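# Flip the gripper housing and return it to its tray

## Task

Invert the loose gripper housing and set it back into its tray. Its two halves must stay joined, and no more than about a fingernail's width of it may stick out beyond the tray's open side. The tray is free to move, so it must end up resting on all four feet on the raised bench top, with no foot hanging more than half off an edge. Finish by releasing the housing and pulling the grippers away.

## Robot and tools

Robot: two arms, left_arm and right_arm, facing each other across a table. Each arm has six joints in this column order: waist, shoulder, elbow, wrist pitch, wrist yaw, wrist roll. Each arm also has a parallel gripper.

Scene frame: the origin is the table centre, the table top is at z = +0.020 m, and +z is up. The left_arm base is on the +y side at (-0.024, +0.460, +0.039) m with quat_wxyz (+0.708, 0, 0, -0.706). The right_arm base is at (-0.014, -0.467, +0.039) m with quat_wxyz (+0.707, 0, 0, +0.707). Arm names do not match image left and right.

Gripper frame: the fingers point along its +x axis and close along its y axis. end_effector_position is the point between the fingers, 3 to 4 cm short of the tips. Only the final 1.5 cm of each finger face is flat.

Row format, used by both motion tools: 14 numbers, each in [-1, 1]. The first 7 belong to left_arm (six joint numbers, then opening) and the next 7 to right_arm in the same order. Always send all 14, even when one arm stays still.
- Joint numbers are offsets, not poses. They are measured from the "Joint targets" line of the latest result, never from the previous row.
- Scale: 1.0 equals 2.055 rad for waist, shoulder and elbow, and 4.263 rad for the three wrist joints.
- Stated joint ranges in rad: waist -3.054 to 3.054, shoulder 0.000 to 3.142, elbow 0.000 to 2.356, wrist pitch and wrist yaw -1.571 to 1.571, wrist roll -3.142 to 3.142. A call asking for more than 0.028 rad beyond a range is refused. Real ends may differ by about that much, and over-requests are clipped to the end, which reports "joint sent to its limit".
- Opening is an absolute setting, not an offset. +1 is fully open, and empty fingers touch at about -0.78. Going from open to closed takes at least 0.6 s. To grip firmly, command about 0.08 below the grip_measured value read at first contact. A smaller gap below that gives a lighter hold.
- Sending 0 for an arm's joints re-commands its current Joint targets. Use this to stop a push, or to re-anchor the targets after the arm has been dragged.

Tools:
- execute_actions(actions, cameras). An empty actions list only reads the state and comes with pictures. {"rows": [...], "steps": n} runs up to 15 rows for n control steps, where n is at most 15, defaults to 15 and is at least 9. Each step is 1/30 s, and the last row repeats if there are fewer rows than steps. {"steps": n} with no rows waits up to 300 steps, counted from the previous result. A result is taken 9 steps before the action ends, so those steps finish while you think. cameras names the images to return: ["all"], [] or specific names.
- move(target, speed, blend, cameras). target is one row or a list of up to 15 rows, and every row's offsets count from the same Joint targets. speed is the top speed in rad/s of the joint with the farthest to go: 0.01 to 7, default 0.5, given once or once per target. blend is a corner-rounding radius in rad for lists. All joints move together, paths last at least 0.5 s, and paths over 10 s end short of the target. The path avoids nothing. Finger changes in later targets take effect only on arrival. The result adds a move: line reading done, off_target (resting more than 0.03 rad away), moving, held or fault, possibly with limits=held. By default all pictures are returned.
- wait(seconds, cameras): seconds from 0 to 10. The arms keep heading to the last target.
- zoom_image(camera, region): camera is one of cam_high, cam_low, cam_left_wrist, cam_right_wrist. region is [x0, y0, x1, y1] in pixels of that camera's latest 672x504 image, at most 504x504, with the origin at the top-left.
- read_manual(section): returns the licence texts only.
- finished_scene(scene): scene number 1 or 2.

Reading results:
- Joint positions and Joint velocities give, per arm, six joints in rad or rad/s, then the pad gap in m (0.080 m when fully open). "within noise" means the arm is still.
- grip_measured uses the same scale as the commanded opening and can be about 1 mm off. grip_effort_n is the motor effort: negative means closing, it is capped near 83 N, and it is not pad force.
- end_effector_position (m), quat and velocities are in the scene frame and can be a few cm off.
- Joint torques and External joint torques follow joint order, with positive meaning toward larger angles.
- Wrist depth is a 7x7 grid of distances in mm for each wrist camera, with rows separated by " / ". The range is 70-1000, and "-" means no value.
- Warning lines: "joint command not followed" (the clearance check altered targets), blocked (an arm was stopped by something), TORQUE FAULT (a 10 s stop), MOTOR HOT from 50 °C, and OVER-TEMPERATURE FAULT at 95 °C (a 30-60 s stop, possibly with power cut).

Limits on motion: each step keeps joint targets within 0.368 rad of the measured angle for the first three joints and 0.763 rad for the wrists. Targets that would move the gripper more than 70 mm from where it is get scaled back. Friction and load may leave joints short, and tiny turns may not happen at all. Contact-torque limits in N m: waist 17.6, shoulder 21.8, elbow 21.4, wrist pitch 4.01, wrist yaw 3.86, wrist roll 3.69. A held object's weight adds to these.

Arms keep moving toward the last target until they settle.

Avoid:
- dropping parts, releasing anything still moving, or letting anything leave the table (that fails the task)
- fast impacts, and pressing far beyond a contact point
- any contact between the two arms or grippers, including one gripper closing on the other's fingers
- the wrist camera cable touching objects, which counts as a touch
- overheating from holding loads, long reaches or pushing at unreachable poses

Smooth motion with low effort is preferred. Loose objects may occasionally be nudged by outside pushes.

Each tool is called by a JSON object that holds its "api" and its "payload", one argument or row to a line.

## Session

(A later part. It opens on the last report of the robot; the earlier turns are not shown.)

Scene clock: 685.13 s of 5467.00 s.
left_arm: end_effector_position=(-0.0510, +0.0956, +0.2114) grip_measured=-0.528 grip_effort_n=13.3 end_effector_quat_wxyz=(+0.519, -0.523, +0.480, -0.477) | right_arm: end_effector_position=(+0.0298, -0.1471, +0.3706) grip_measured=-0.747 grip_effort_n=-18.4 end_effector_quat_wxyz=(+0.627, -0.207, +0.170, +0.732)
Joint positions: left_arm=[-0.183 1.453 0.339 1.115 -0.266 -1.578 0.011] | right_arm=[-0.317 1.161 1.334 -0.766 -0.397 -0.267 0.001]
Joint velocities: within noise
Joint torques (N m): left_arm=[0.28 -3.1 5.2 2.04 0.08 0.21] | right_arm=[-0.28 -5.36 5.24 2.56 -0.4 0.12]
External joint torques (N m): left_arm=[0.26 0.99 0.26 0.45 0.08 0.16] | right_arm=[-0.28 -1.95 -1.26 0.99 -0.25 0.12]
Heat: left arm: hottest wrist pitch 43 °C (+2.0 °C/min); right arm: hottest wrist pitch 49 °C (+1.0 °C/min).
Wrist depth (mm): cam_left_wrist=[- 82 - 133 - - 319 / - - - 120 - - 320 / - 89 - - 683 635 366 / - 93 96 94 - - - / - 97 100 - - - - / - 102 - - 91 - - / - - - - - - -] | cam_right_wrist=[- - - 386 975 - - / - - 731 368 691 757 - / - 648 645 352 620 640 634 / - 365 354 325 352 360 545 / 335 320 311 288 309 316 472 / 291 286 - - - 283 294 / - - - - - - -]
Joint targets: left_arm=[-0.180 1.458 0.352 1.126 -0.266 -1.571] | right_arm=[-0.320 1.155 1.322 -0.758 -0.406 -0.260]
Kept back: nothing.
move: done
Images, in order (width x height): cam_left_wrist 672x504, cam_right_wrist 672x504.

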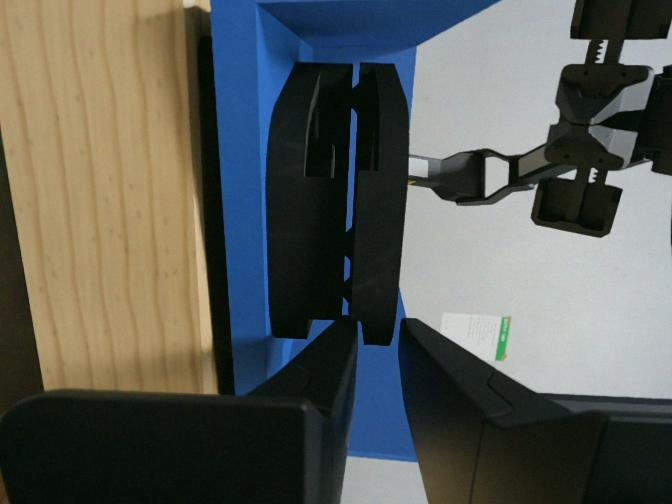

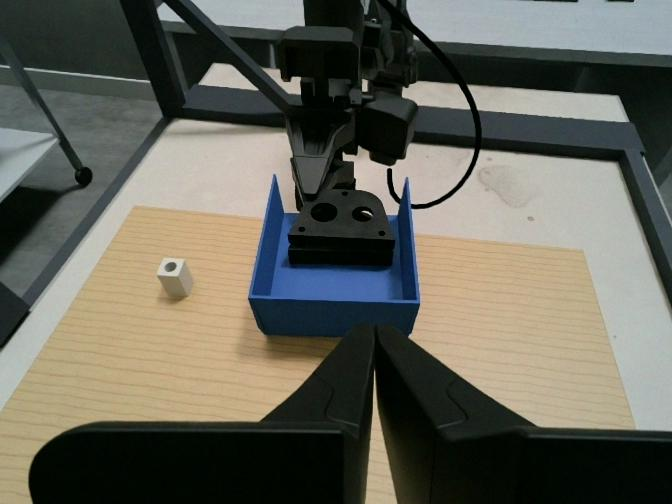

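{"api": "execute_actions", "payload": {
  "actions": [
    {"rows":[[0,0,0,0,0,0,-0.535,0,0,0,0,0,0,-0.75],[0,0,0,0,0,0,-0.545,0,0,0,0,0,0,-0.75],[0,0,0,0,0,0,-0.555,0,0,0,0,0,0,-0.75],[0,0,0,0,0,0,-0.563,0,0,0,0,0,0,-0.75],[0,0,0,0,0,0,-0.571,0,0,0,0,0,0,-0.75],[0,0,0,0,0,0,-0.578,0,0,0,0,0,0,-0.75],[0,0,0,0,0,0,-0.585,0,0,0,0,0,0,-0.75],[0,0,0,0,0,0,-0.591,0,0,0,0,0,0,-0.75],[0,0,0,0,0,0,-0.597,0,0,0,0,0,0,-0.75],[0,0,0,0,0,0,-0.602,0,0,0,0,0,0,-0.75],[0,0,0,0,0,0,-0.607,0,0,0,0,0,0,-0.75],[0,0,0,0,0,0,-0.612,0,0,0,0,0,0,-0.75],[0,0,0,0,0,0,-0.617,0,0,0,0,0,0,-0.75],[0,0,0,0,0,0,-0.622,0,0,0,0,0,0,-0.75],[0,0,0,0,0,0,-0.627,0,0,0,0,0,0,-0.75]]}
  ]
}}

{"api": "execute_actions", "payload": {
  "actions": [
    {"rows":[[0,0,0,0,0,0,-0.632,0,0,0,0,0,0,-0.75],[0,0,0,0,0,0,-0.637,0,0,0,0,0,0,-0.75],[0,0,0,0,0,0,-0.642,0,0,0,0,0,0,-0.75],[0,0,0,0,0,0,-0.647,0,0,0,0,0,0,-0.75],[0,0,0,0,0,0,-0.652,0,0,0,0,0,0,-0.75],[0,0,0,0,0,0,-0.657,0,0,0,0,0,0,-0.75],[0,0,0,0,0,0,-0.662,0,0,0,0,0,0,-0.75],[0,0,0,0,0,0,-0.667,0,0,0,0,0,0,-0.75],[0,0,0,0,0,0,-0.672,0,0,0,0,0,0,-0.75],[0,0,0,0,0,0,-0.677,0,0,0,0,0,0,-0.75],[0,0,0,0,0,0,-0.682,0,0,0,0,0,0,-0.75],[0,0,0,0,0,0,-0.688,0,0,0,0,0,0,-0.75],[0,0,0,0,0,0,-0.694,0,0,0,0,0,0,-0.75],[0,0,0,0,0,0,-0.7,0,0,0,0,0,0,-0.75],[0,0,0,0,0,0,-0.705,0,0,0,0,0,0,-0.75]]}
  ]
}}

{"api": "wait", "payload": {
  "seconds": 0.4,
  "cameras": ["cam_right_wrist","cam_left_wrist"]
}}

{"api": "zoom_image", "payload": {
  "camera": "cam_left_wrist",
  "region": [250, 20, 490, 400]
}}

{"api": "zoom_image", "payload": {
  "camera": "cam_right_wrist",
  "region": [280, 165, 400, 275]
}}

Scene clock: 686.67 s of 5467.00 s.
left_arm: end_effector_position=(-0.0509, +0.0956, +0.2113) grip_measured=-0.557 grip_effort_n=-22.1 end_effector_quat_wxyz=(+0.519, -0.523, +0.480, -0.477) end_effector_velocity=(+0.000, +0.000, +0.003) end_effector_angular_velocity=(-0.014, +0.024, -0.005) | right_arm: end_effector_position=(+0.0298, -0.1471, +0.3706) grip_measured=-0.747 grip_effort_n=-18.4 end_effector_quat_wxyz=(+0.627, -0.207, +0.170, +0.732)
Joint positions: left_arm=[-0.183 1.453 0.339 1.115 -0.266 -1.578 0.01] | right_arm=[-0.317 1.161 1.334 -0.766 -0.397 -0.267 0.001]
Joint velocities: left_arm=[0.002 -0.002 0.002 0.007 0.007 -0.022 -0.01] | right_arm=[within noise]
Joint torques (N m): left_arm=[0.28 -3.23 5.19 2.04 0.08 0.22] | right_arm=[-0.27 -5.35 5.24 2.56 -0.39 0.13]
External joint torques (N m): left_arm=[0.3 0.81 0.29 0.47 0.07 0.16] | right_arm=[-0.3 -1.92 -1.32 0.97 -0.24 0.13]
Heat: left arm: hottest wrist pitch 43 °C (+2.0 °C/min); right arm: hottest wrist pitch 49 °C (+1.0 °C/min).
Wrist depth (mm): cam_left_wrist=[- 82 - 132 - - 321 / - - - 120 - - 317 / - 89 - - 678 632 367 / - 93 95 94 - - - / - 98 100 - - - - / - 102 - - 89 - - / - - - - - - -] | cam_right_wrist=[- - - 386 988 - - / - - 733 369 694 759 - / - 649 643 353 621 639 636 / - 363 354 325 352 361 543 / 337 319 311 289 309 316 471 / 291 284 - - - 281 294 / - - - - - - -]
Joint targets: left_arm=[-0.180 1.459 0.352 1.126 -0.266 -1.571] | right_arm=[-0.320 1.155 1.322 -0.758 -0.406 -0.260]
Steps of this call (1-40: nothing new was sent; 41-46: this action's first 6). Readings (joint positions of left_arm | right_arm):
41: [-0.183 1.453 0.339 1.115 -0.266 -1.578] | [-0.317 1.161 1.334 -0.766 -0.397 -0.267]
42: [-0.183 1.453 0.339 1.115 -0.266 -1.578] | [-0.317 1.161 1.334 -0.766 -0.397 -0.267]
44: [-0.183 1.453 0.339 1.115 -0.266 -1.578] | [-0.317 1.161 1.334 -0.766 -0.397 -0.267]
46: the state above

Scene clock: 687.17 s of 5467.00 s.
left_arm: end_effector_position=(-0.0509, +0.0956, +0.2113) grip_measured=-0.642 grip_effort_n=-22.1 end_effector_quat_wxyz=(+0.519, -0.523, +0.480, -0.477) end_effector_velocity=(+0.000, +0.001, -0.002) end_effector_angular_velocity=(+0.007, +0.006, +0.005) | right_arm: end_effector_position=(+0.0298, -0.1471, +0.3706) grip_measured=-0.747 grip_effort_n=-18.4 end_effector_quat_wxyz=(+0.627, -0.207, +0.170, +0.732)
Joint positions: left_arm=[-0.183 1.453 0.339 1.115 -0.266 -1.578 0.006] | right_arm=[-0.317 1.161 1.334 -0.766 -0.397 -0.267 0.001]
Joint velocities: left_arm=[-0.002 -0.002 -0.002 -0.007 -0.007 -0.007 -0.007] | right_arm=[within noise]
Joint torques (N m): left_arm=[0.28 -3.25 5.2 2.04 0.08 0.21] | right_arm=[-0.28 -5.37 5.24 2.56 -0.39 0.13]
External joint torques (N m): left_arm=[0.28 0.8 0.29 0.46 0.08 0.16] | right_arm=[-0.29 -1.88 -1.32 0.98 -0.24 0.12]
Heat: left arm: hottest wrist pitch 43 °C (+2.0 °C/min); right arm: hottest wrist pitch 49 °C (+1.0 °C/min).
Wrist depth (mm): cam_left_wrist=[- 83 - 132 - - 320 / - - - 120 - - 320 / - 89 - - 682 626 363 / - 93 96 94 - - - / - 98 100 - - - - / - 102 - - - - - / - - - - - - -] | cam_right_wrist=[- - - 387 997 - - / - - 733 368 694 762 - / - 643 636 357 619 639 635 / - 366 354 326 351 362 548 / 337 320 311 288 309 315 469 / 293 285 - - - 282 296 / - - - - - - -]
Joint targets: left_arm=[-0.180 1.459 0.352 1.126 -0.266 -1.571] | right_arm=[-0.320 1.155 1.322 -0.758 -0.406 -0.260]
Steps of this call (1-9: your previous action's last 9; 10-15: this action's first 6). Readings (joint positions of left_arm | right_arm):
10: [-0.183 1.453 0.339 1.115 -0.266 -1.578] | [-0.317 1.161 1.334 -0.766 -0.397 -0.267]
11: [-0.183 1.453 0.339 1.115 -0.266 -1.578] | [-0.317 1.161 1.334 -0.766 -0.397 -0.267]
13: [-0.183 1.453 0.339 1.115 -0.266 -1.578] | [-0.317 1.161 1.334 -0.766 -0.397 -0.267]
15: the state above

Scene clock: 687.87 s of 5467.00 s.
left_arm: end_effector_position=(-0.0509, +0.0956, +0.2113) grip_measured=-0.687 grip_effort_n=-82.6 end_effector_quat_wxyz=(+0.519, -0.523, +0.480, -0.477) | right_arm: end_effector_position=(+0.0298, -0.1471, +0.3706) grip_measured=-0.747 grip_effort_n=-17.9 end_effector_quat_wxyz=(+0.627, -0.207, +0.170, +0.732)
Joint positions: left_arm=[-0.183 1.453 0.339 1.115 -0.266 -1.578 0.004] | right_arm=[-0.317 1.161 1.334 -0.766 -0.397 -0.267 0.001]
Joint velocities: within noise
Joint torques (N m): left_arm=[0.26 -3.25 5.18 2.03 0.08 0.21] | right_arm=[-0.28 -5.36 5.24 2.57 -0.39 0.13]
External joint torques (N m): left_arm=[0.27 0.84 0.23 0.44 0.07 0.16] | right_arm=[-0.29 -1.91 -1.26 1 -0.24 0.12]
Heat: left arm: hottest wrist pitch 43 °C (+2.0 °C/min); right arm: hottest wrist pitch 49 °C (+1.0 °C/min).
Wrist depth (mm): cam_left_wrist=[- 82 - 132 - - 319 / - - - 120 - - 318 / - 89 - - 684 624 364 / - 93 97 94 - - - / - 97 100 - - - - / - 102 - - - - - / - - - - - - -] | cam_right_wrist=[- - - 389 987 - - / - - 732 371 696 762 - / - 644 646 359 622 635 634 / - 364 354 326 352 360 551 / 336 319 311 289 310 316 470 / 292 285 - - - 282 294 / - - - - - - -]
Joint targets: left_arm=[-0.180 1.458 0.352 1.126 -0.266 -1.571] | right_arm=[-0.320 1.155 1.322 -0.758 -0.406 -0.260]
Steps of this call (1-9: your previous action's last 9; 10-15: toward your last target; 16-21: nothing new was sent). Readings (joint positions of left_arm | right_arm):
1: [-0.183 1.453 0.339 1.115 -0.266 -1.578] | [-0.317 1.161 1.334 -0.766 -0.397 -0.267]
2: [-0.183 1.453 0.339 1.115 -0.266 -1.578] | [-0.317 1.161 1.334 -0.766 -0.397 -0.267]
4: [-0.183 1.453 0.339 1.115 -0.266 -1.578] | [-0.317 1.161 1.334 -0.766 -0.397 -0.267]
8: [-0.183 1.453 0.339 1.115 -0.266 -1.578] | [-0.317 1.161 1.334 -0.766 -0.397 -0.267]
21: the state above
All arms were judged still, so your last target was given up. Each gripper or tool keeps its last command.
Images, in order (width x height): cam_left_wrist 672x504, cam_right_wrist 672x504.

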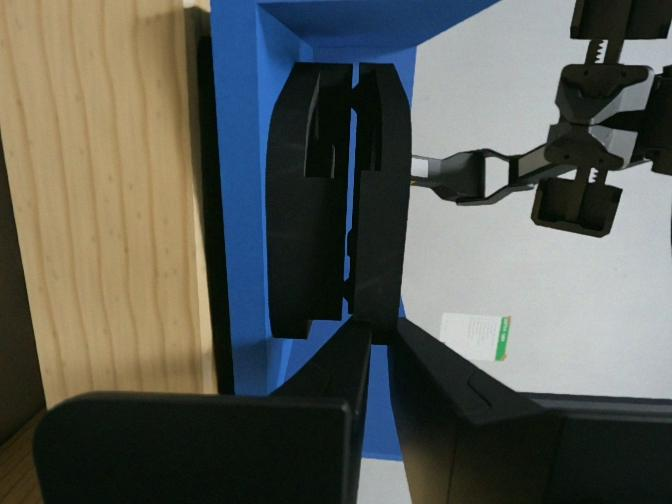

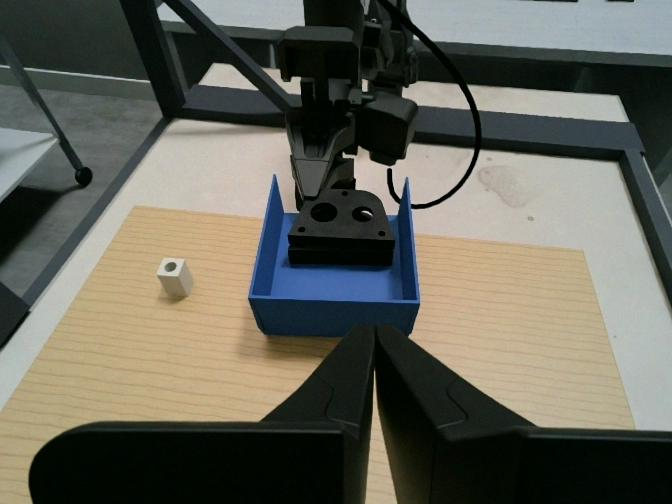

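Scaled by 1.326 from the camera's 672x504 image, which has a finer 960x720 frame.

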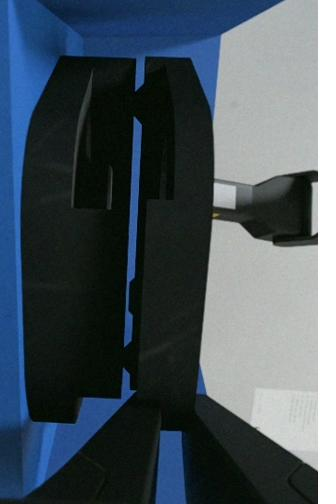

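Scaled by 4.200 from the camera's 672x504 image, which has a finer 960x720 frame.

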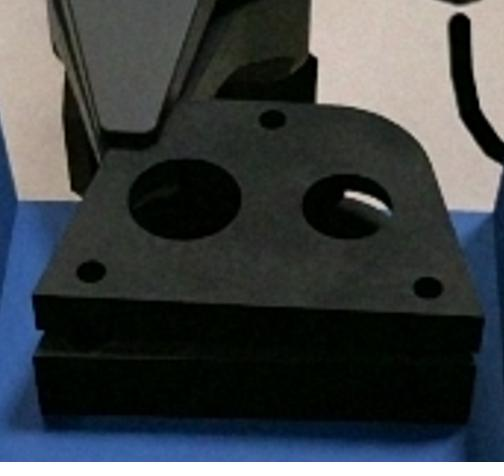

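{"api": "move", "payload": {
  "target": [0,-0.0188,0.0036,-0.0094,0,0,-0.73,0,0,0,0,0,0,-0.75],
  "speed": 0.06,
  "cameras": ["cam_right_wrist","cam_left_wrist"]
}}

{"api": "zoom_image", "payload": {
  "camera": "cam_left_wrist",
  "region": [250, 20, 490, 400]
}}

{"api": "zoom_image", "payload": {
  "camera": "cam_right_wrist",
  "region": [280, 165, 400, 275]
}}

Scene clock: 689.93 s of 5467.00 s.
left_arm: end_effector_position=(-0.0508, +0.0958, +0.2149) grip_measured=-0.689 grip_effort_n=-83.5 end_effector_quat_wxyz=(+0.520, -0.522, +0.480, -0.476) | right_arm: end_effector_position=(+0.0298, -0.1471, +0.3706) grip_measured=-0.747 grip_effort_n=-18.4 end_effector_quat_wxyz=(+0.627, -0.207, +0.170, +0.732)
Joint positions: left_arm=[-0.183 1.431 0.345 1.084 -0.266 -1.578 0.004] | right_arm=[-0.317 1.161 1.334 -0.766 -0.397 -0.267 0.001]
Joint velocities: within noise
Joint torques (N m): left_arm=[0.27 -4.97 5.31 1.46 0.08 0.21] | right_arm=[-0.28 -5.36 5.23 2.56 -0.39 0.12]
External joint torques (N m): left_arm=[0.28 -0.96 0.26 -0.12 0.07 0.16] | right_arm=[-0.26 -1.95 -1.24 1.01 -0.25 0.12]
Heat: left arm: hottest wrist pitch 43 °C (+2.0 °C/min); right arm: hottest wrist pitch 49 °C (+1.0 °C/min).
Wrist depth (mm): cam_left_wrist=[- 83 - 133 - - 320 / - - - 120 - - 322 / - 89 - - 677 605 354 / - 94 97 94 - - - / - 98 - - - - - / - 102 - - - - - / - - - - - - -] | cam_right_wrist=[- - - 376 - - - / - - 736 365 679 758 - / - 647 651 352 619 637 638 / - 363 355 324 350 361 546 / 335 318 311 288 308 317 472 / 292 285 - - - 282 294 / - - - - - - -]
Joint targets: left_arm=[-0.180 1.420 0.359 1.086 -0.266 -1.571] | right_arm=[-0.320 1.155 1.322 -0.758 -0.406 -0.260]
Kept back: nothing.
move: done
Images, in order (width x height): cam_left_wrist 672x504, cam_right_wrist 672x504.

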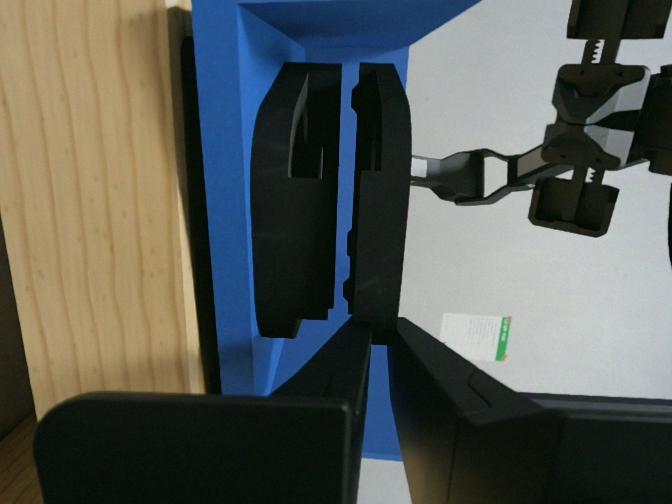

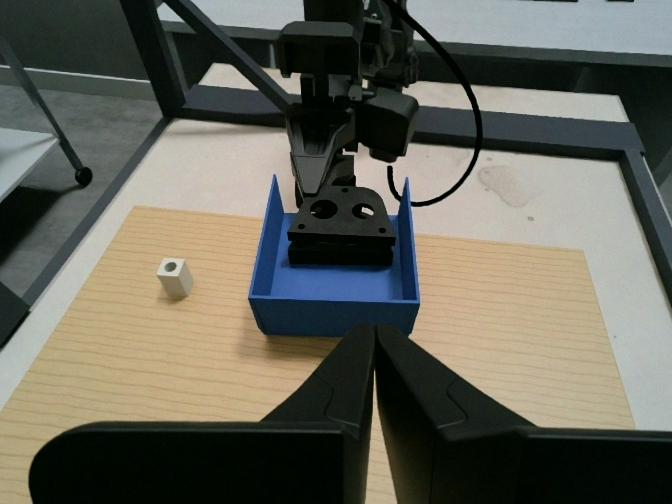

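Scaled by 1.326 from the camera's 672x504 image, which has a finer 960x720 frame.

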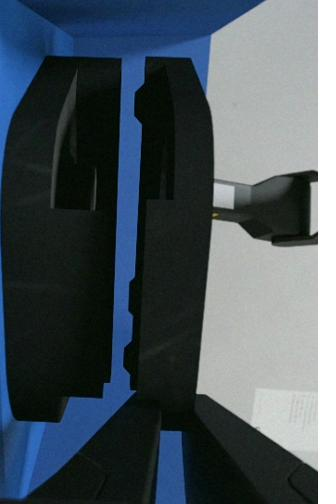

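Scaled by 4.200 from the camera's 672x504 image, which has a finer 960x720 frame.

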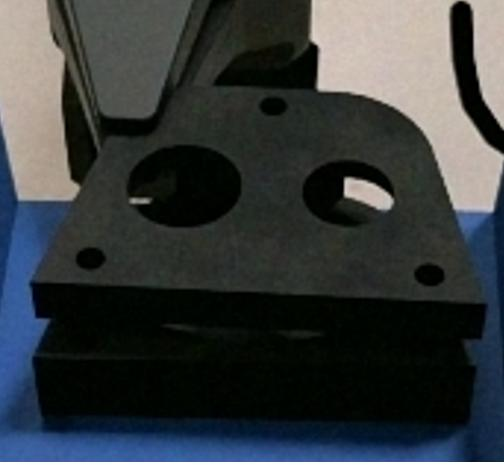

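{"api": "move", "payload": {
  "target": [-0.0156,0.0161,0.0062,0.0029,-0.0148,0,-0.73,0,0,0,0,0,0,-0.75],
  "speed": 0.06,
  "cameras": ["cam_right_wrist","cam_left_wrist"]
}}

{"api": "zoom_image", "payload": {
  "camera": "cam_left_wrist",
  "region": [250, 20, 490, 400]
}}

{"api": "zoom_image", "payload": {
  "camera": "cam_right_wrist",
  "region": [280, 165, 400, 275]
}}

Scene clock: 695.47 s of 5467.00 s.
left_arm: end_effector_position=(-0.0525, +0.0938, +0.2146) grip_measured=-0.689 grip_effort_n=-83.5 end_effector_quat_wxyz=(+0.527, -0.529, +0.472, -0.468) | right_arm: end_effector_position=(+0.0298, -0.1471, +0.3706) grip_measured=-0.747 grip_effort_n=-18.4 end_effector_quat_wxyz=(+0.627, -0.207, +0.170, +0.732)
Joint positions: left_arm=[-0.209 1.448 0.358 1.087 -0.323 -1.578 0.004] | right_arm=[-0.317 1.161 1.334 -0.766 -0.397 -0.267 0.001]
Joint velocities: within noise
Joint torques (N m): left_arm=[-0.25 -3.29 5.33 2.06 -0.12 0.21] | right_arm=[-0.28 -5.36 5.24 2.57 -0.4 0.13]
External joint torques (N m): left_arm=[-0.25 0.82 0.31 0.49 -0.12 0.16] | right_arm=[-0.29 -1.98 -1.21 1.01 -0.25 0.12]
Heat: left arm: hottest wrist pitch 43 °C (+2.0 °C/min); right arm: hottest wrist pitch 49 °C (+1.0 °C/min).
Wrist depth (mm): cam_left_wrist=[- 83 - 126 - - 319 / - - - 121 - - 327 / - 89 - 111 689 655 349 / - 92 95 93 - - - / - 96 99 - - - - / - 99 - - - - - / - - - - - - -] | cam_right_wrist=[- - - 381 989 - - / - - 729 366 694 754 - / - 644 649 355 637 636 631 / - 366 353 325 351 359 547 / 335 319 311 290 308 316 469 / 293 285 - - - 283 295 / - - - - - - -]
Joint targets: left_arm=[-0.212 1.453 0.372 1.098 -0.329 -1.571] | right_arm=[-0.320 1.155 1.322 -0.758 -0.406 -0.260]
Kept back: nothing.
move: done
Images, in order (width x height): cam_left_wrist 672x504, cam_right_wrist 672x504.

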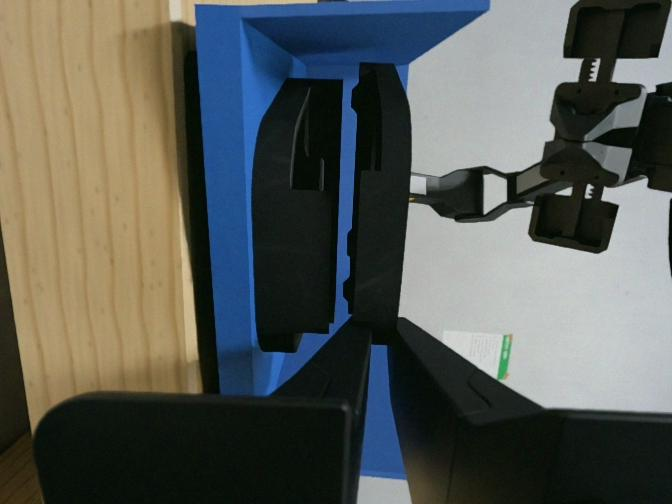

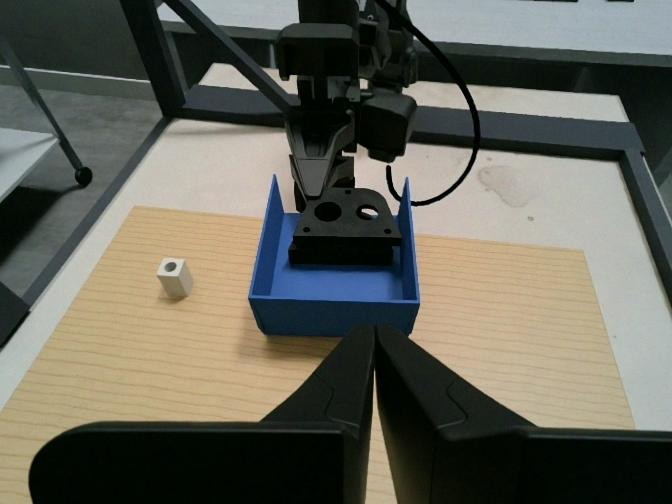

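Scaled by 1.326 from the camera's 672x504 image, which has a finer 960x720 frame.

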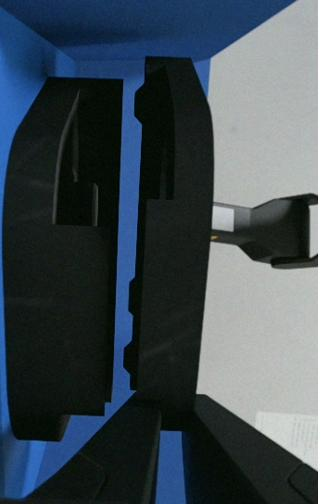

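Scaled by 4.200 from the camera's 672x504 image, which has a finer 960x720 frame.

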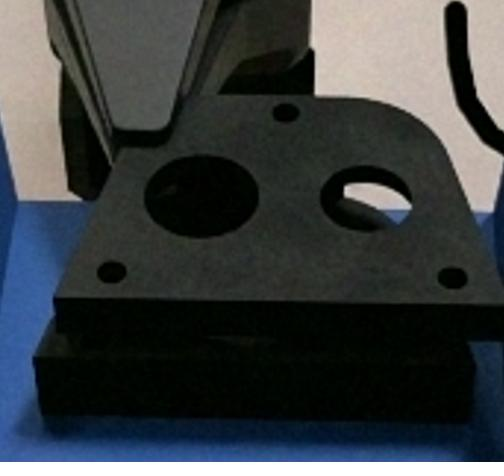

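{"api": "move", "payload": {
  "target": [-0.0091,0.0033,0.0027,0.0003,-0.0044,0,-0.73,0,0,0,0,0,0,-0.75],
  "speed": 0.05,
  "cameras": ["cam_right_wrist","cam_left_wrist"]
}}

{"api": "zoom_image", "payload": {
  "camera": "cam_left_wrist",
  "region": [250, 20, 490, 400]
}}

{"api": "zoom_image", "payload": {
  "camera": "cam_right_wrist",
  "region": [285, 165, 405, 275]
}}

Scene clock: 698.73 s of 5467.00 s.
left_arm: end_effector_position=(-0.0570, +0.0932, +0.2145) grip_measured=-0.689 grip_effort_n=-83.5 end_effector_quat_wxyz=(+0.527, -0.529, +0.472, -0.468) | right_arm: end_effector_position=(+0.0298, -0.1471, +0.3706) grip_measured=-0.747 grip_effort_n=-18.4 end_effector_quat_wxyz=(+0.627, -0.207, +0.170, +0.732)
Joint positions: left_arm=[-0.227 1.454 0.364 1.087 -0.341 -1.578 0.004] | right_arm=[-0.317 1.161 1.334 -0.766 -0.397 -0.267 0.001]
Joint velocities: within noise
Joint torques (N m): left_arm=[-0.25 -3.31 5.32 2.05 -0.11 0.21] | right_arm=[-0.29 -5.36 5.24 2.57 -0.39 0.13]
External joint torques (N m): left_arm=[-0.22 0.8 0.34 0.5 -0.11 0.16] | right_arm=[-0.27 -1.94 -1.22 1.01 -0.25 0.12]
Heat: left arm: hottest wrist pitch 42 °C (+1.0 °C/min); right arm: hottest wrist pitch 49 °C (+1.0 °C/min).
Wrist depth (mm): cam_left_wrist=[- 83 - 125 - - 320 / - - - 120 - - 319 / - 88 - - 700 625 354 / - 92 95 94 - - - / - 96 99 - - - - / - 98 - - - - - / - - - - - - -] | cam_right_wrist=[- - - 383 - - - / - - 733 370 706 753 - / - 641 642 352 642 637 633 / - 364 353 325 351 361 546 / 336 320 309 287 310 317 469 / 290 284 - - - 283 295 / - - - - - - -]
Joint targets: left_arm=[-0.231 1.460 0.378 1.100 -0.348 -1.571] | right_arm=[-0.320 1.155 1.322 -0.758 -0.406 -0.260]
Kept back: nothing.
move: done
Images, in order (width x height): cam_left_wrist 672x504, cam_right_wrist 672x504.

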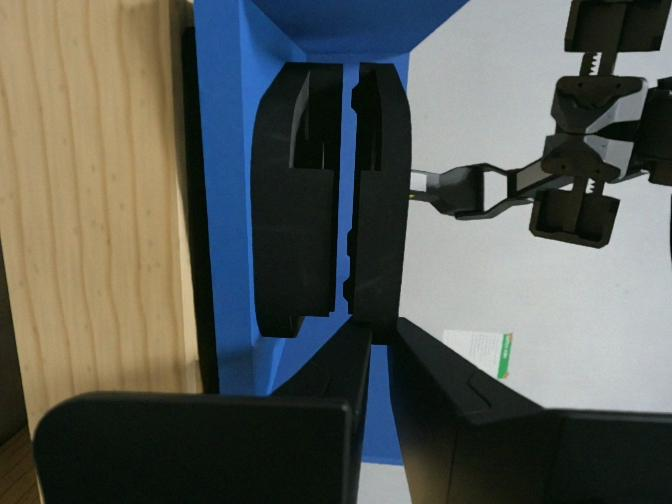

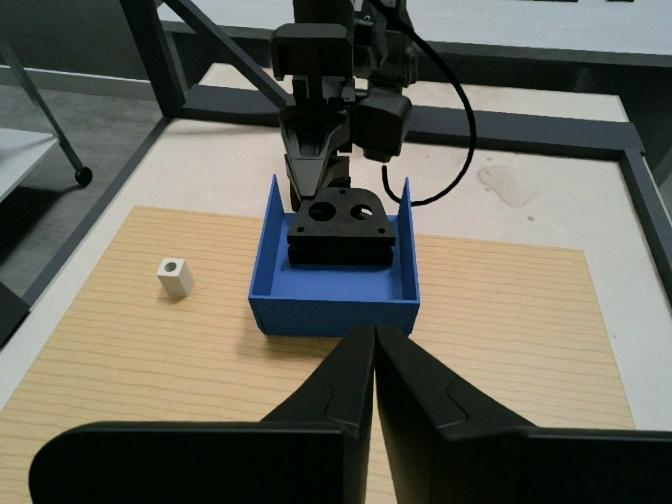

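Scaled by 1.326 from the camera's 672x504 image, which has a finer 960x720 frame.

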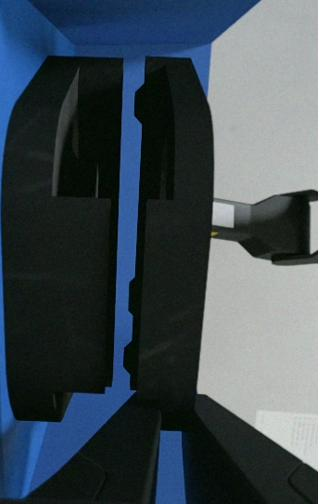

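Scaled by 4.200 from the camera's 672x504 image, which has a finer 960x720 frame.

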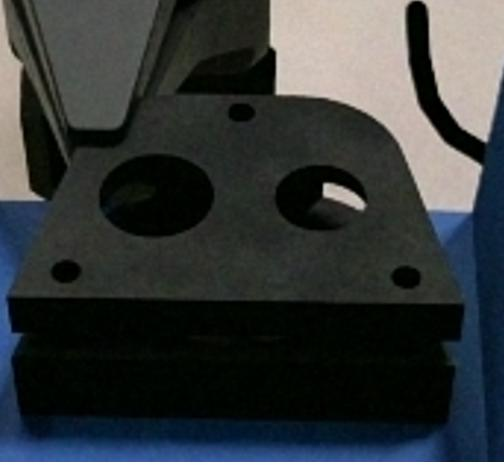

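{"api": "zoom_image", "payload": {
  "camera": "cam_left_wrist",
  "region": [250, 150, 430, 240]
}}

{"api": "zoom_image", "payload": {
  "camera": "cam_left_wrist",
  "region": [250, 265, 430, 355]
}}

Scaled by 2.800 from the camera's 672x504 image, which has a finer 960x720 frame.

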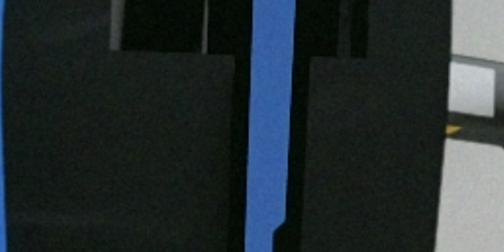

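Scaled by 2.800 from the camera's 672x504 image, which has a finer 960x720 frame.

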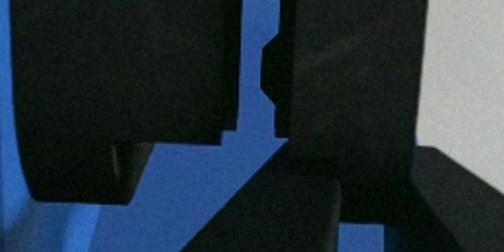

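{"api": "move", "payload": {
  "target": [
    [0,0,-0.0102,0,0,0,-0.73,0,0,0,0,0,0,-0.75],
    [0,0.0079,-0.0145,0.0051,0,0,-0.73,0,0,0,0,0,0,-0.75]
  ],
  "speed": 0.04,
  "cameras": ["cam_right_wrist","cam_left_wrist"]
}}

{"api": "zoom_image", "payload": {
  "camera": "cam_left_wrist",
  "region": [250, 20, 490, 400]
}}

{"api": "zoom_image", "payload": {
  "camera": "cam_right_wrist",
  "region": [285, 165, 405, 275]
}}

Scene clock: 703.47 s of 5467.00 s.
left_arm: end_effector_position=(-0.0569, +0.0936, +0.2112) grip_measured=-0.689 grip_effort_n=-83.5 end_effector_quat_wxyz=(+0.527, -0.529, +0.472, -0.468) | right_arm: end_effector_position=(+0.0298, -0.1471, +0.3706) grip_measured=-0.747 grip_effort_n=-18.4 end_effector_quat_wxyz=(+0.627, -0.207, +0.170, +0.732)
Joint positions: left_arm=[-0.227 1.47 0.356 1.11 -0.341 -1.578 0.004] | right_arm=[-0.317 1.161 1.334 -0.766 -0.397 -0.267 0.001]
Joint velocities: within noise
Joint torques (N m): left_arm=[-0.24 -3.24 3.1 1.98 -0.11 0.22] | right_arm=[-0.28 -5.36 5.24 2.56 -0.4 0.12]
External joint torques (N m): left_arm=[-0.24 0.95 -1.79 0.41 -0.11 0.16] | right_arm=[-0.3 -1.93 -1.21 1.02 -0.24 0.12]
Heat: left arm: hottest wrist pitch 42 °C (+1.0 °C/min); right arm: hottest wrist pitch 49 °C (+1.0 °C/min).
Wrist depth (mm): cam_left_wrist=[- 83 - 107 184 - 321 / - - - 120 - - 322 / - 88 88 - 696 653 355 / - 92 96 93 - - - / - 96 99 - - - - / - 99 - - - - - / - - - - - - -] | cam_right_wrist=[- - - 383 998 - - / - - 736 369 683 758 - / - 649 646 354 638 638 632 / - 363 354 325 350 360 550 / 336 319 311 288 308 316 471 / 291 285 - - - 282 294 / - - - - - - -]
Joint targets: left_arm=[-0.231 1.476 0.348 1.121 -0.348 -1.571] | right_arm=[-0.320 1.155 1.322 -0.758 -0.406 -0.260]
Kept back: nothing.
move: done
Images, in order (width x height): cam_left_wrist 672x504, cam_right_wrist 672x504.

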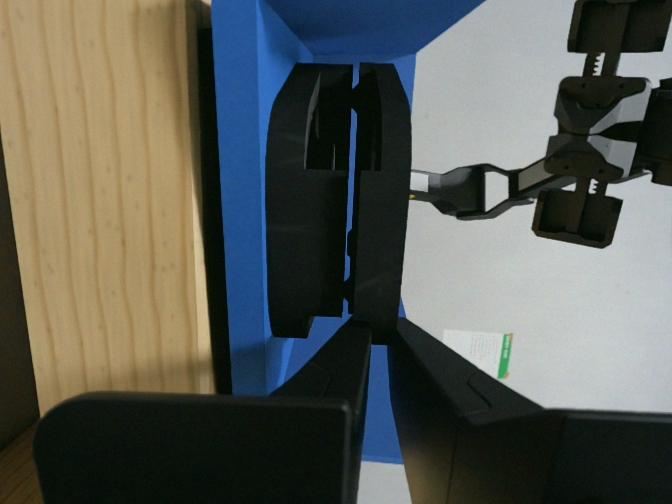

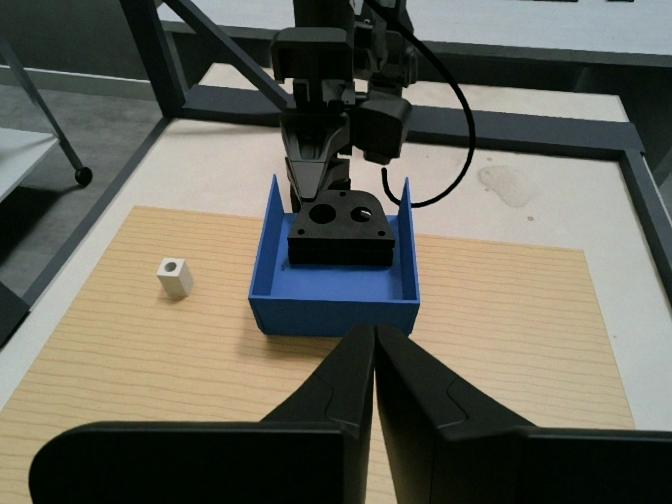

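Scaled by 1.326 from the camera's 672x504 image, which has a finer 960x720 frame.

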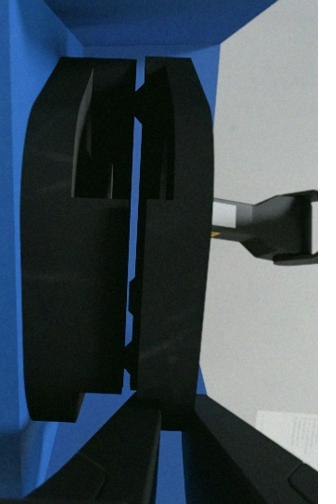

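Scaled by 4.200 from the camera's 672x504 image, which has a finer 960x720 frame.

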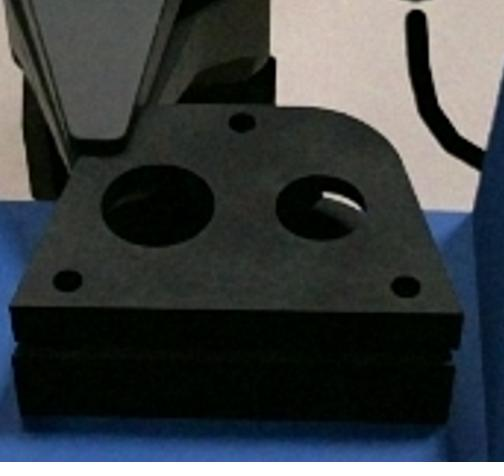

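{"api": "move", "payload": {
  "target": [0,0.0039,-0.0014,0.0026,0,0,-0.73,0,0,0,0,0,0,-0.75],
  "speed": 0.03,
  "cameras": ["cam_right_wrist","cam_left_wrist"]
}}

{"api": "zoom_image", "payload": {
  "camera": "cam_left_wrist",
  "region": [250, 50, 430, 350]
}}

{"api": "zoom_image", "payload": {
  "camera": "cam_right_wrist",
  "region": [285, 220, 405, 270]
}}

Scene clock: 704.77 s of 5467.00 s.
left_arm: end_effector_position=(-0.0569, +0.0935, +0.2109) grip_measured=-0.689 grip_effort_n=-83.5 end_effector_quat_wxyz=(+0.526, -0.530, +0.472, -0.469) | right_arm: end_effector_position=(+0.0298, -0.1471, +0.3706) grip_measured=-0.747 grip_effort_n=-18.4 end_effector_quat_wxyz=(+0.627, -0.207, +0.170, +0.732)
Joint positions: left_arm=[-0.227 1.477 0.354 1.124 -0.341 -1.578 0.004] | right_arm=[-0.317 1.161 1.334 -0.766 -0.397 -0.267 0.001]
Joint velocities: within noise
Joint torques (N m): left_arm=[-0.25 -3.13 3.02 1.88 -0.1 0.21] | right_arm=[-0.28 -5.36 5.23 2.56 -0.4 0.12]
External joint torques (N m): left_arm=[-0.27 1.06 -1.81 0.32 -0.1 0.17] | right_arm=[-0.23 -1.84 -1.32 0.99 -0.25 0.12]
Heat: left arm: hottest wrist pitch 42 °C (+1.0 °C/min); right arm: hottest wrist pitch 49 °C (+1.0 °C/min).
Wrist depth (mm): cam_left_wrist=[- 83 - 107 170 - 320 / - - - 120 - - 326 / - 88 89 91 688 628 355 / - 92 93 94 - - - / - 96 98 - - - - / - 99 - - - - - / - - - - - - -] | cam_right_wrist=[- - - 383 - - - / - - 729 368 688 760 - / - 647 645 352 643 629 635 / - 366 354 325 352 360 543 / 337 319 311 288 311 316 470 / 292 285 - - - 282 295 / - - - - - - -]
Joint targets: left_arm=[-0.230 1.484 0.345 1.132 -0.348 -1.571] | right_arm=[-0.320 1.155 1.322 -0.758 -0.406 -0.260]
Kept back: nothing.
move: done
Images, in order (width x height): cam_left_wrist 672x504, cam_right_wrist 672x504.

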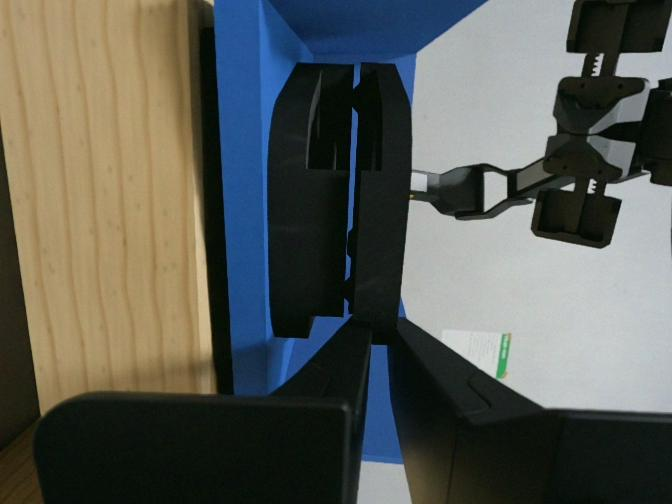

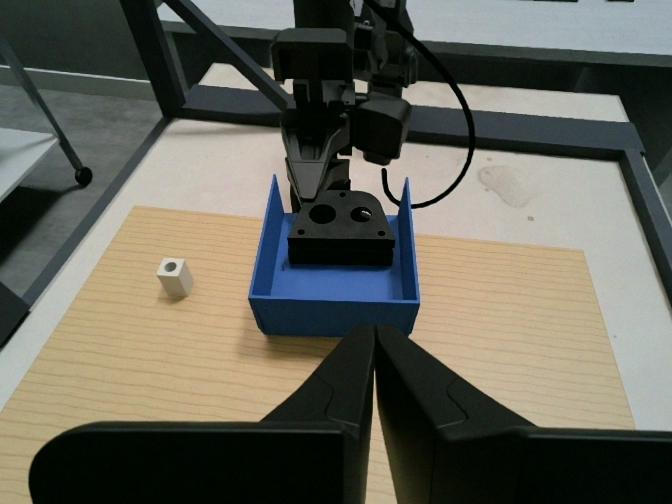

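Scaled by 1.680 from the camera's 672x504 image, which has a finer 960x720 frame.

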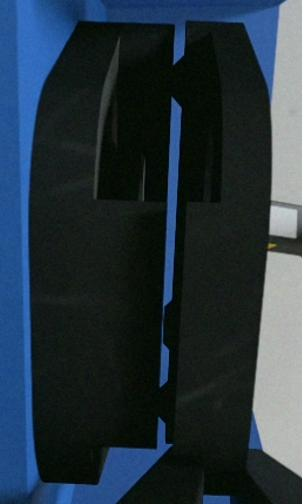

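Scaled by 4.200 from the camera's 672x504 image, which has a finer 960x720 frame.

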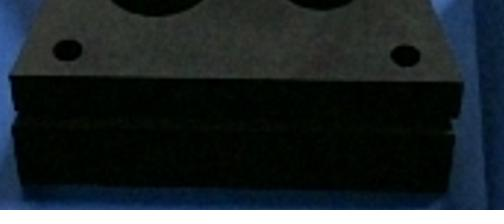

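{"api": "move", "payload": {
  "target": [
    [0,0,0.0133,-0.0029,0,0,-0.73,0,0,0,0,0,0,-0.75],
    [0,0.0030,0.0133,0.0004,0,0,-0.73,0,0,0,0,0,0,-0.75]
  ],
  "speed": 0.04,
  "cameras": ["cam_right_wrist","cam_left_wrist"]
}}

{"api": "zoom_image", "payload": {
  "camera": "cam_left_wrist",
  "region": [250, 50, 430, 350]
}}

{"api": "zoom_image", "payload": {
  "camera": "cam_right_wrist",
  "region": [285, 210, 405, 270]
}}

Scene clock: 711.47 s of 5467.00 s.
left_arm: end_effector_position=(-0.0574, +0.0919, +0.2099) grip_measured=-0.689 grip_effort_n=-83.5 end_effector_quat_wxyz=(+0.527, -0.529, +0.472, -0.468) | right_arm: end_effector_position=(+0.0298, -0.1471, +0.3706) grip_measured=-0.747 grip_effort_n=-18.4 end_effector_quat_wxyz=(+0.627, -0.207, +0.170, +0.732)
Joint positions: left_arm=[-0.228 1.485 0.36 1.123 -0.341 -1.578 0.004] | right_arm=[-0.317 1.161 1.334 -0.766 -0.397 -0.267 0.001]
Joint velocities: within noise
Joint torques (N m): left_arm=[-0.23 -3.37 5.1 2.05 -0.1 0.21] | right_arm=[-0.28 -5.36 5.24 2.56 -0.4 0.13]
External joint torques (N m): left_arm=[-0.25 0.93 0.17 0.46 -0.09 0.16] | right_arm=[-0.26 -1.89 -1.31 0.98 -0.25 0.12]
Heat: left arm: hottest wrist pitch 43 °C (+1.0 °C/min); right arm: hottest wrist pitch 49 °C (+1.0 °C/min).
Wrist depth (mm): cam_left_wrist=[- 81 - 114 - - 322 / - - - 117 - - 319 / - 87 86 89 682 646 341 / - 90 - 92 - - - / - 94 96 - - - - / - 97 - - - - - / - - - - - - -] | cam_right_wrist=[- - - 382 980 - - / - - 726 367 693 760 - / - 644 647 356 640 636 636 / - 365 353 327 351 360 546 / 336 320 311 289 310 315 470 / 291 285 - - - 282 294 / - - - - - - -]
Joint targets: left_arm=[-0.231 1.490 0.373 1.134 -0.348 -1.571] | right_arm=[-0.320 1.155 1.322 -0.758 -0.406 -0.260]
Kept back: nothing.
move: done
Images, in order (width x height): cam_left_wrist 672x504, cam_right_wrist 672x504.

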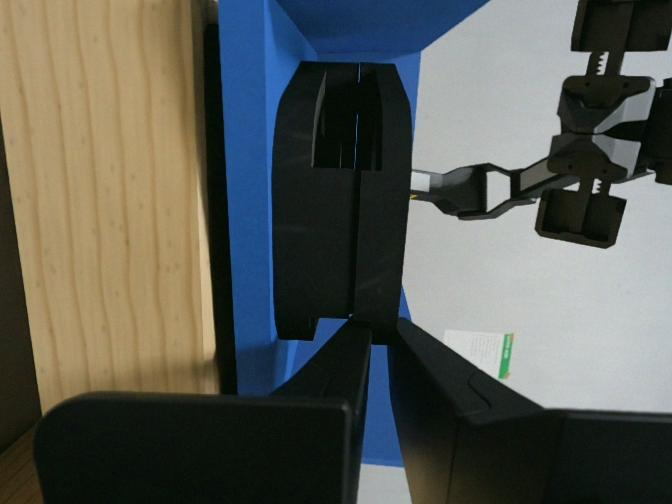

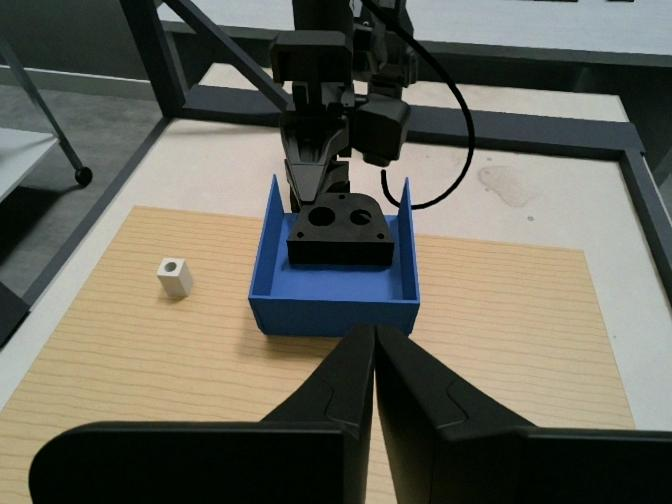

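Scaled by 1.680 from the camera's 672x504 image, which has a finer 960x720 frame.

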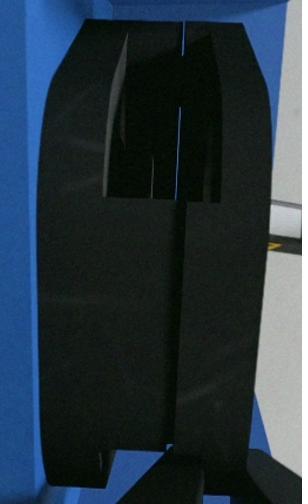

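Scaled by 4.200 from the camera's 672x504 image, which has a finer 960x720 frame.

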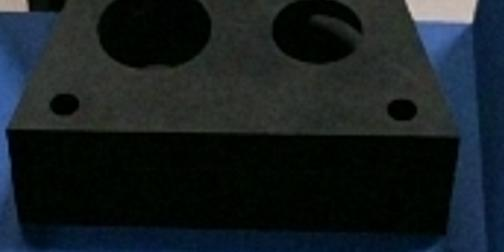

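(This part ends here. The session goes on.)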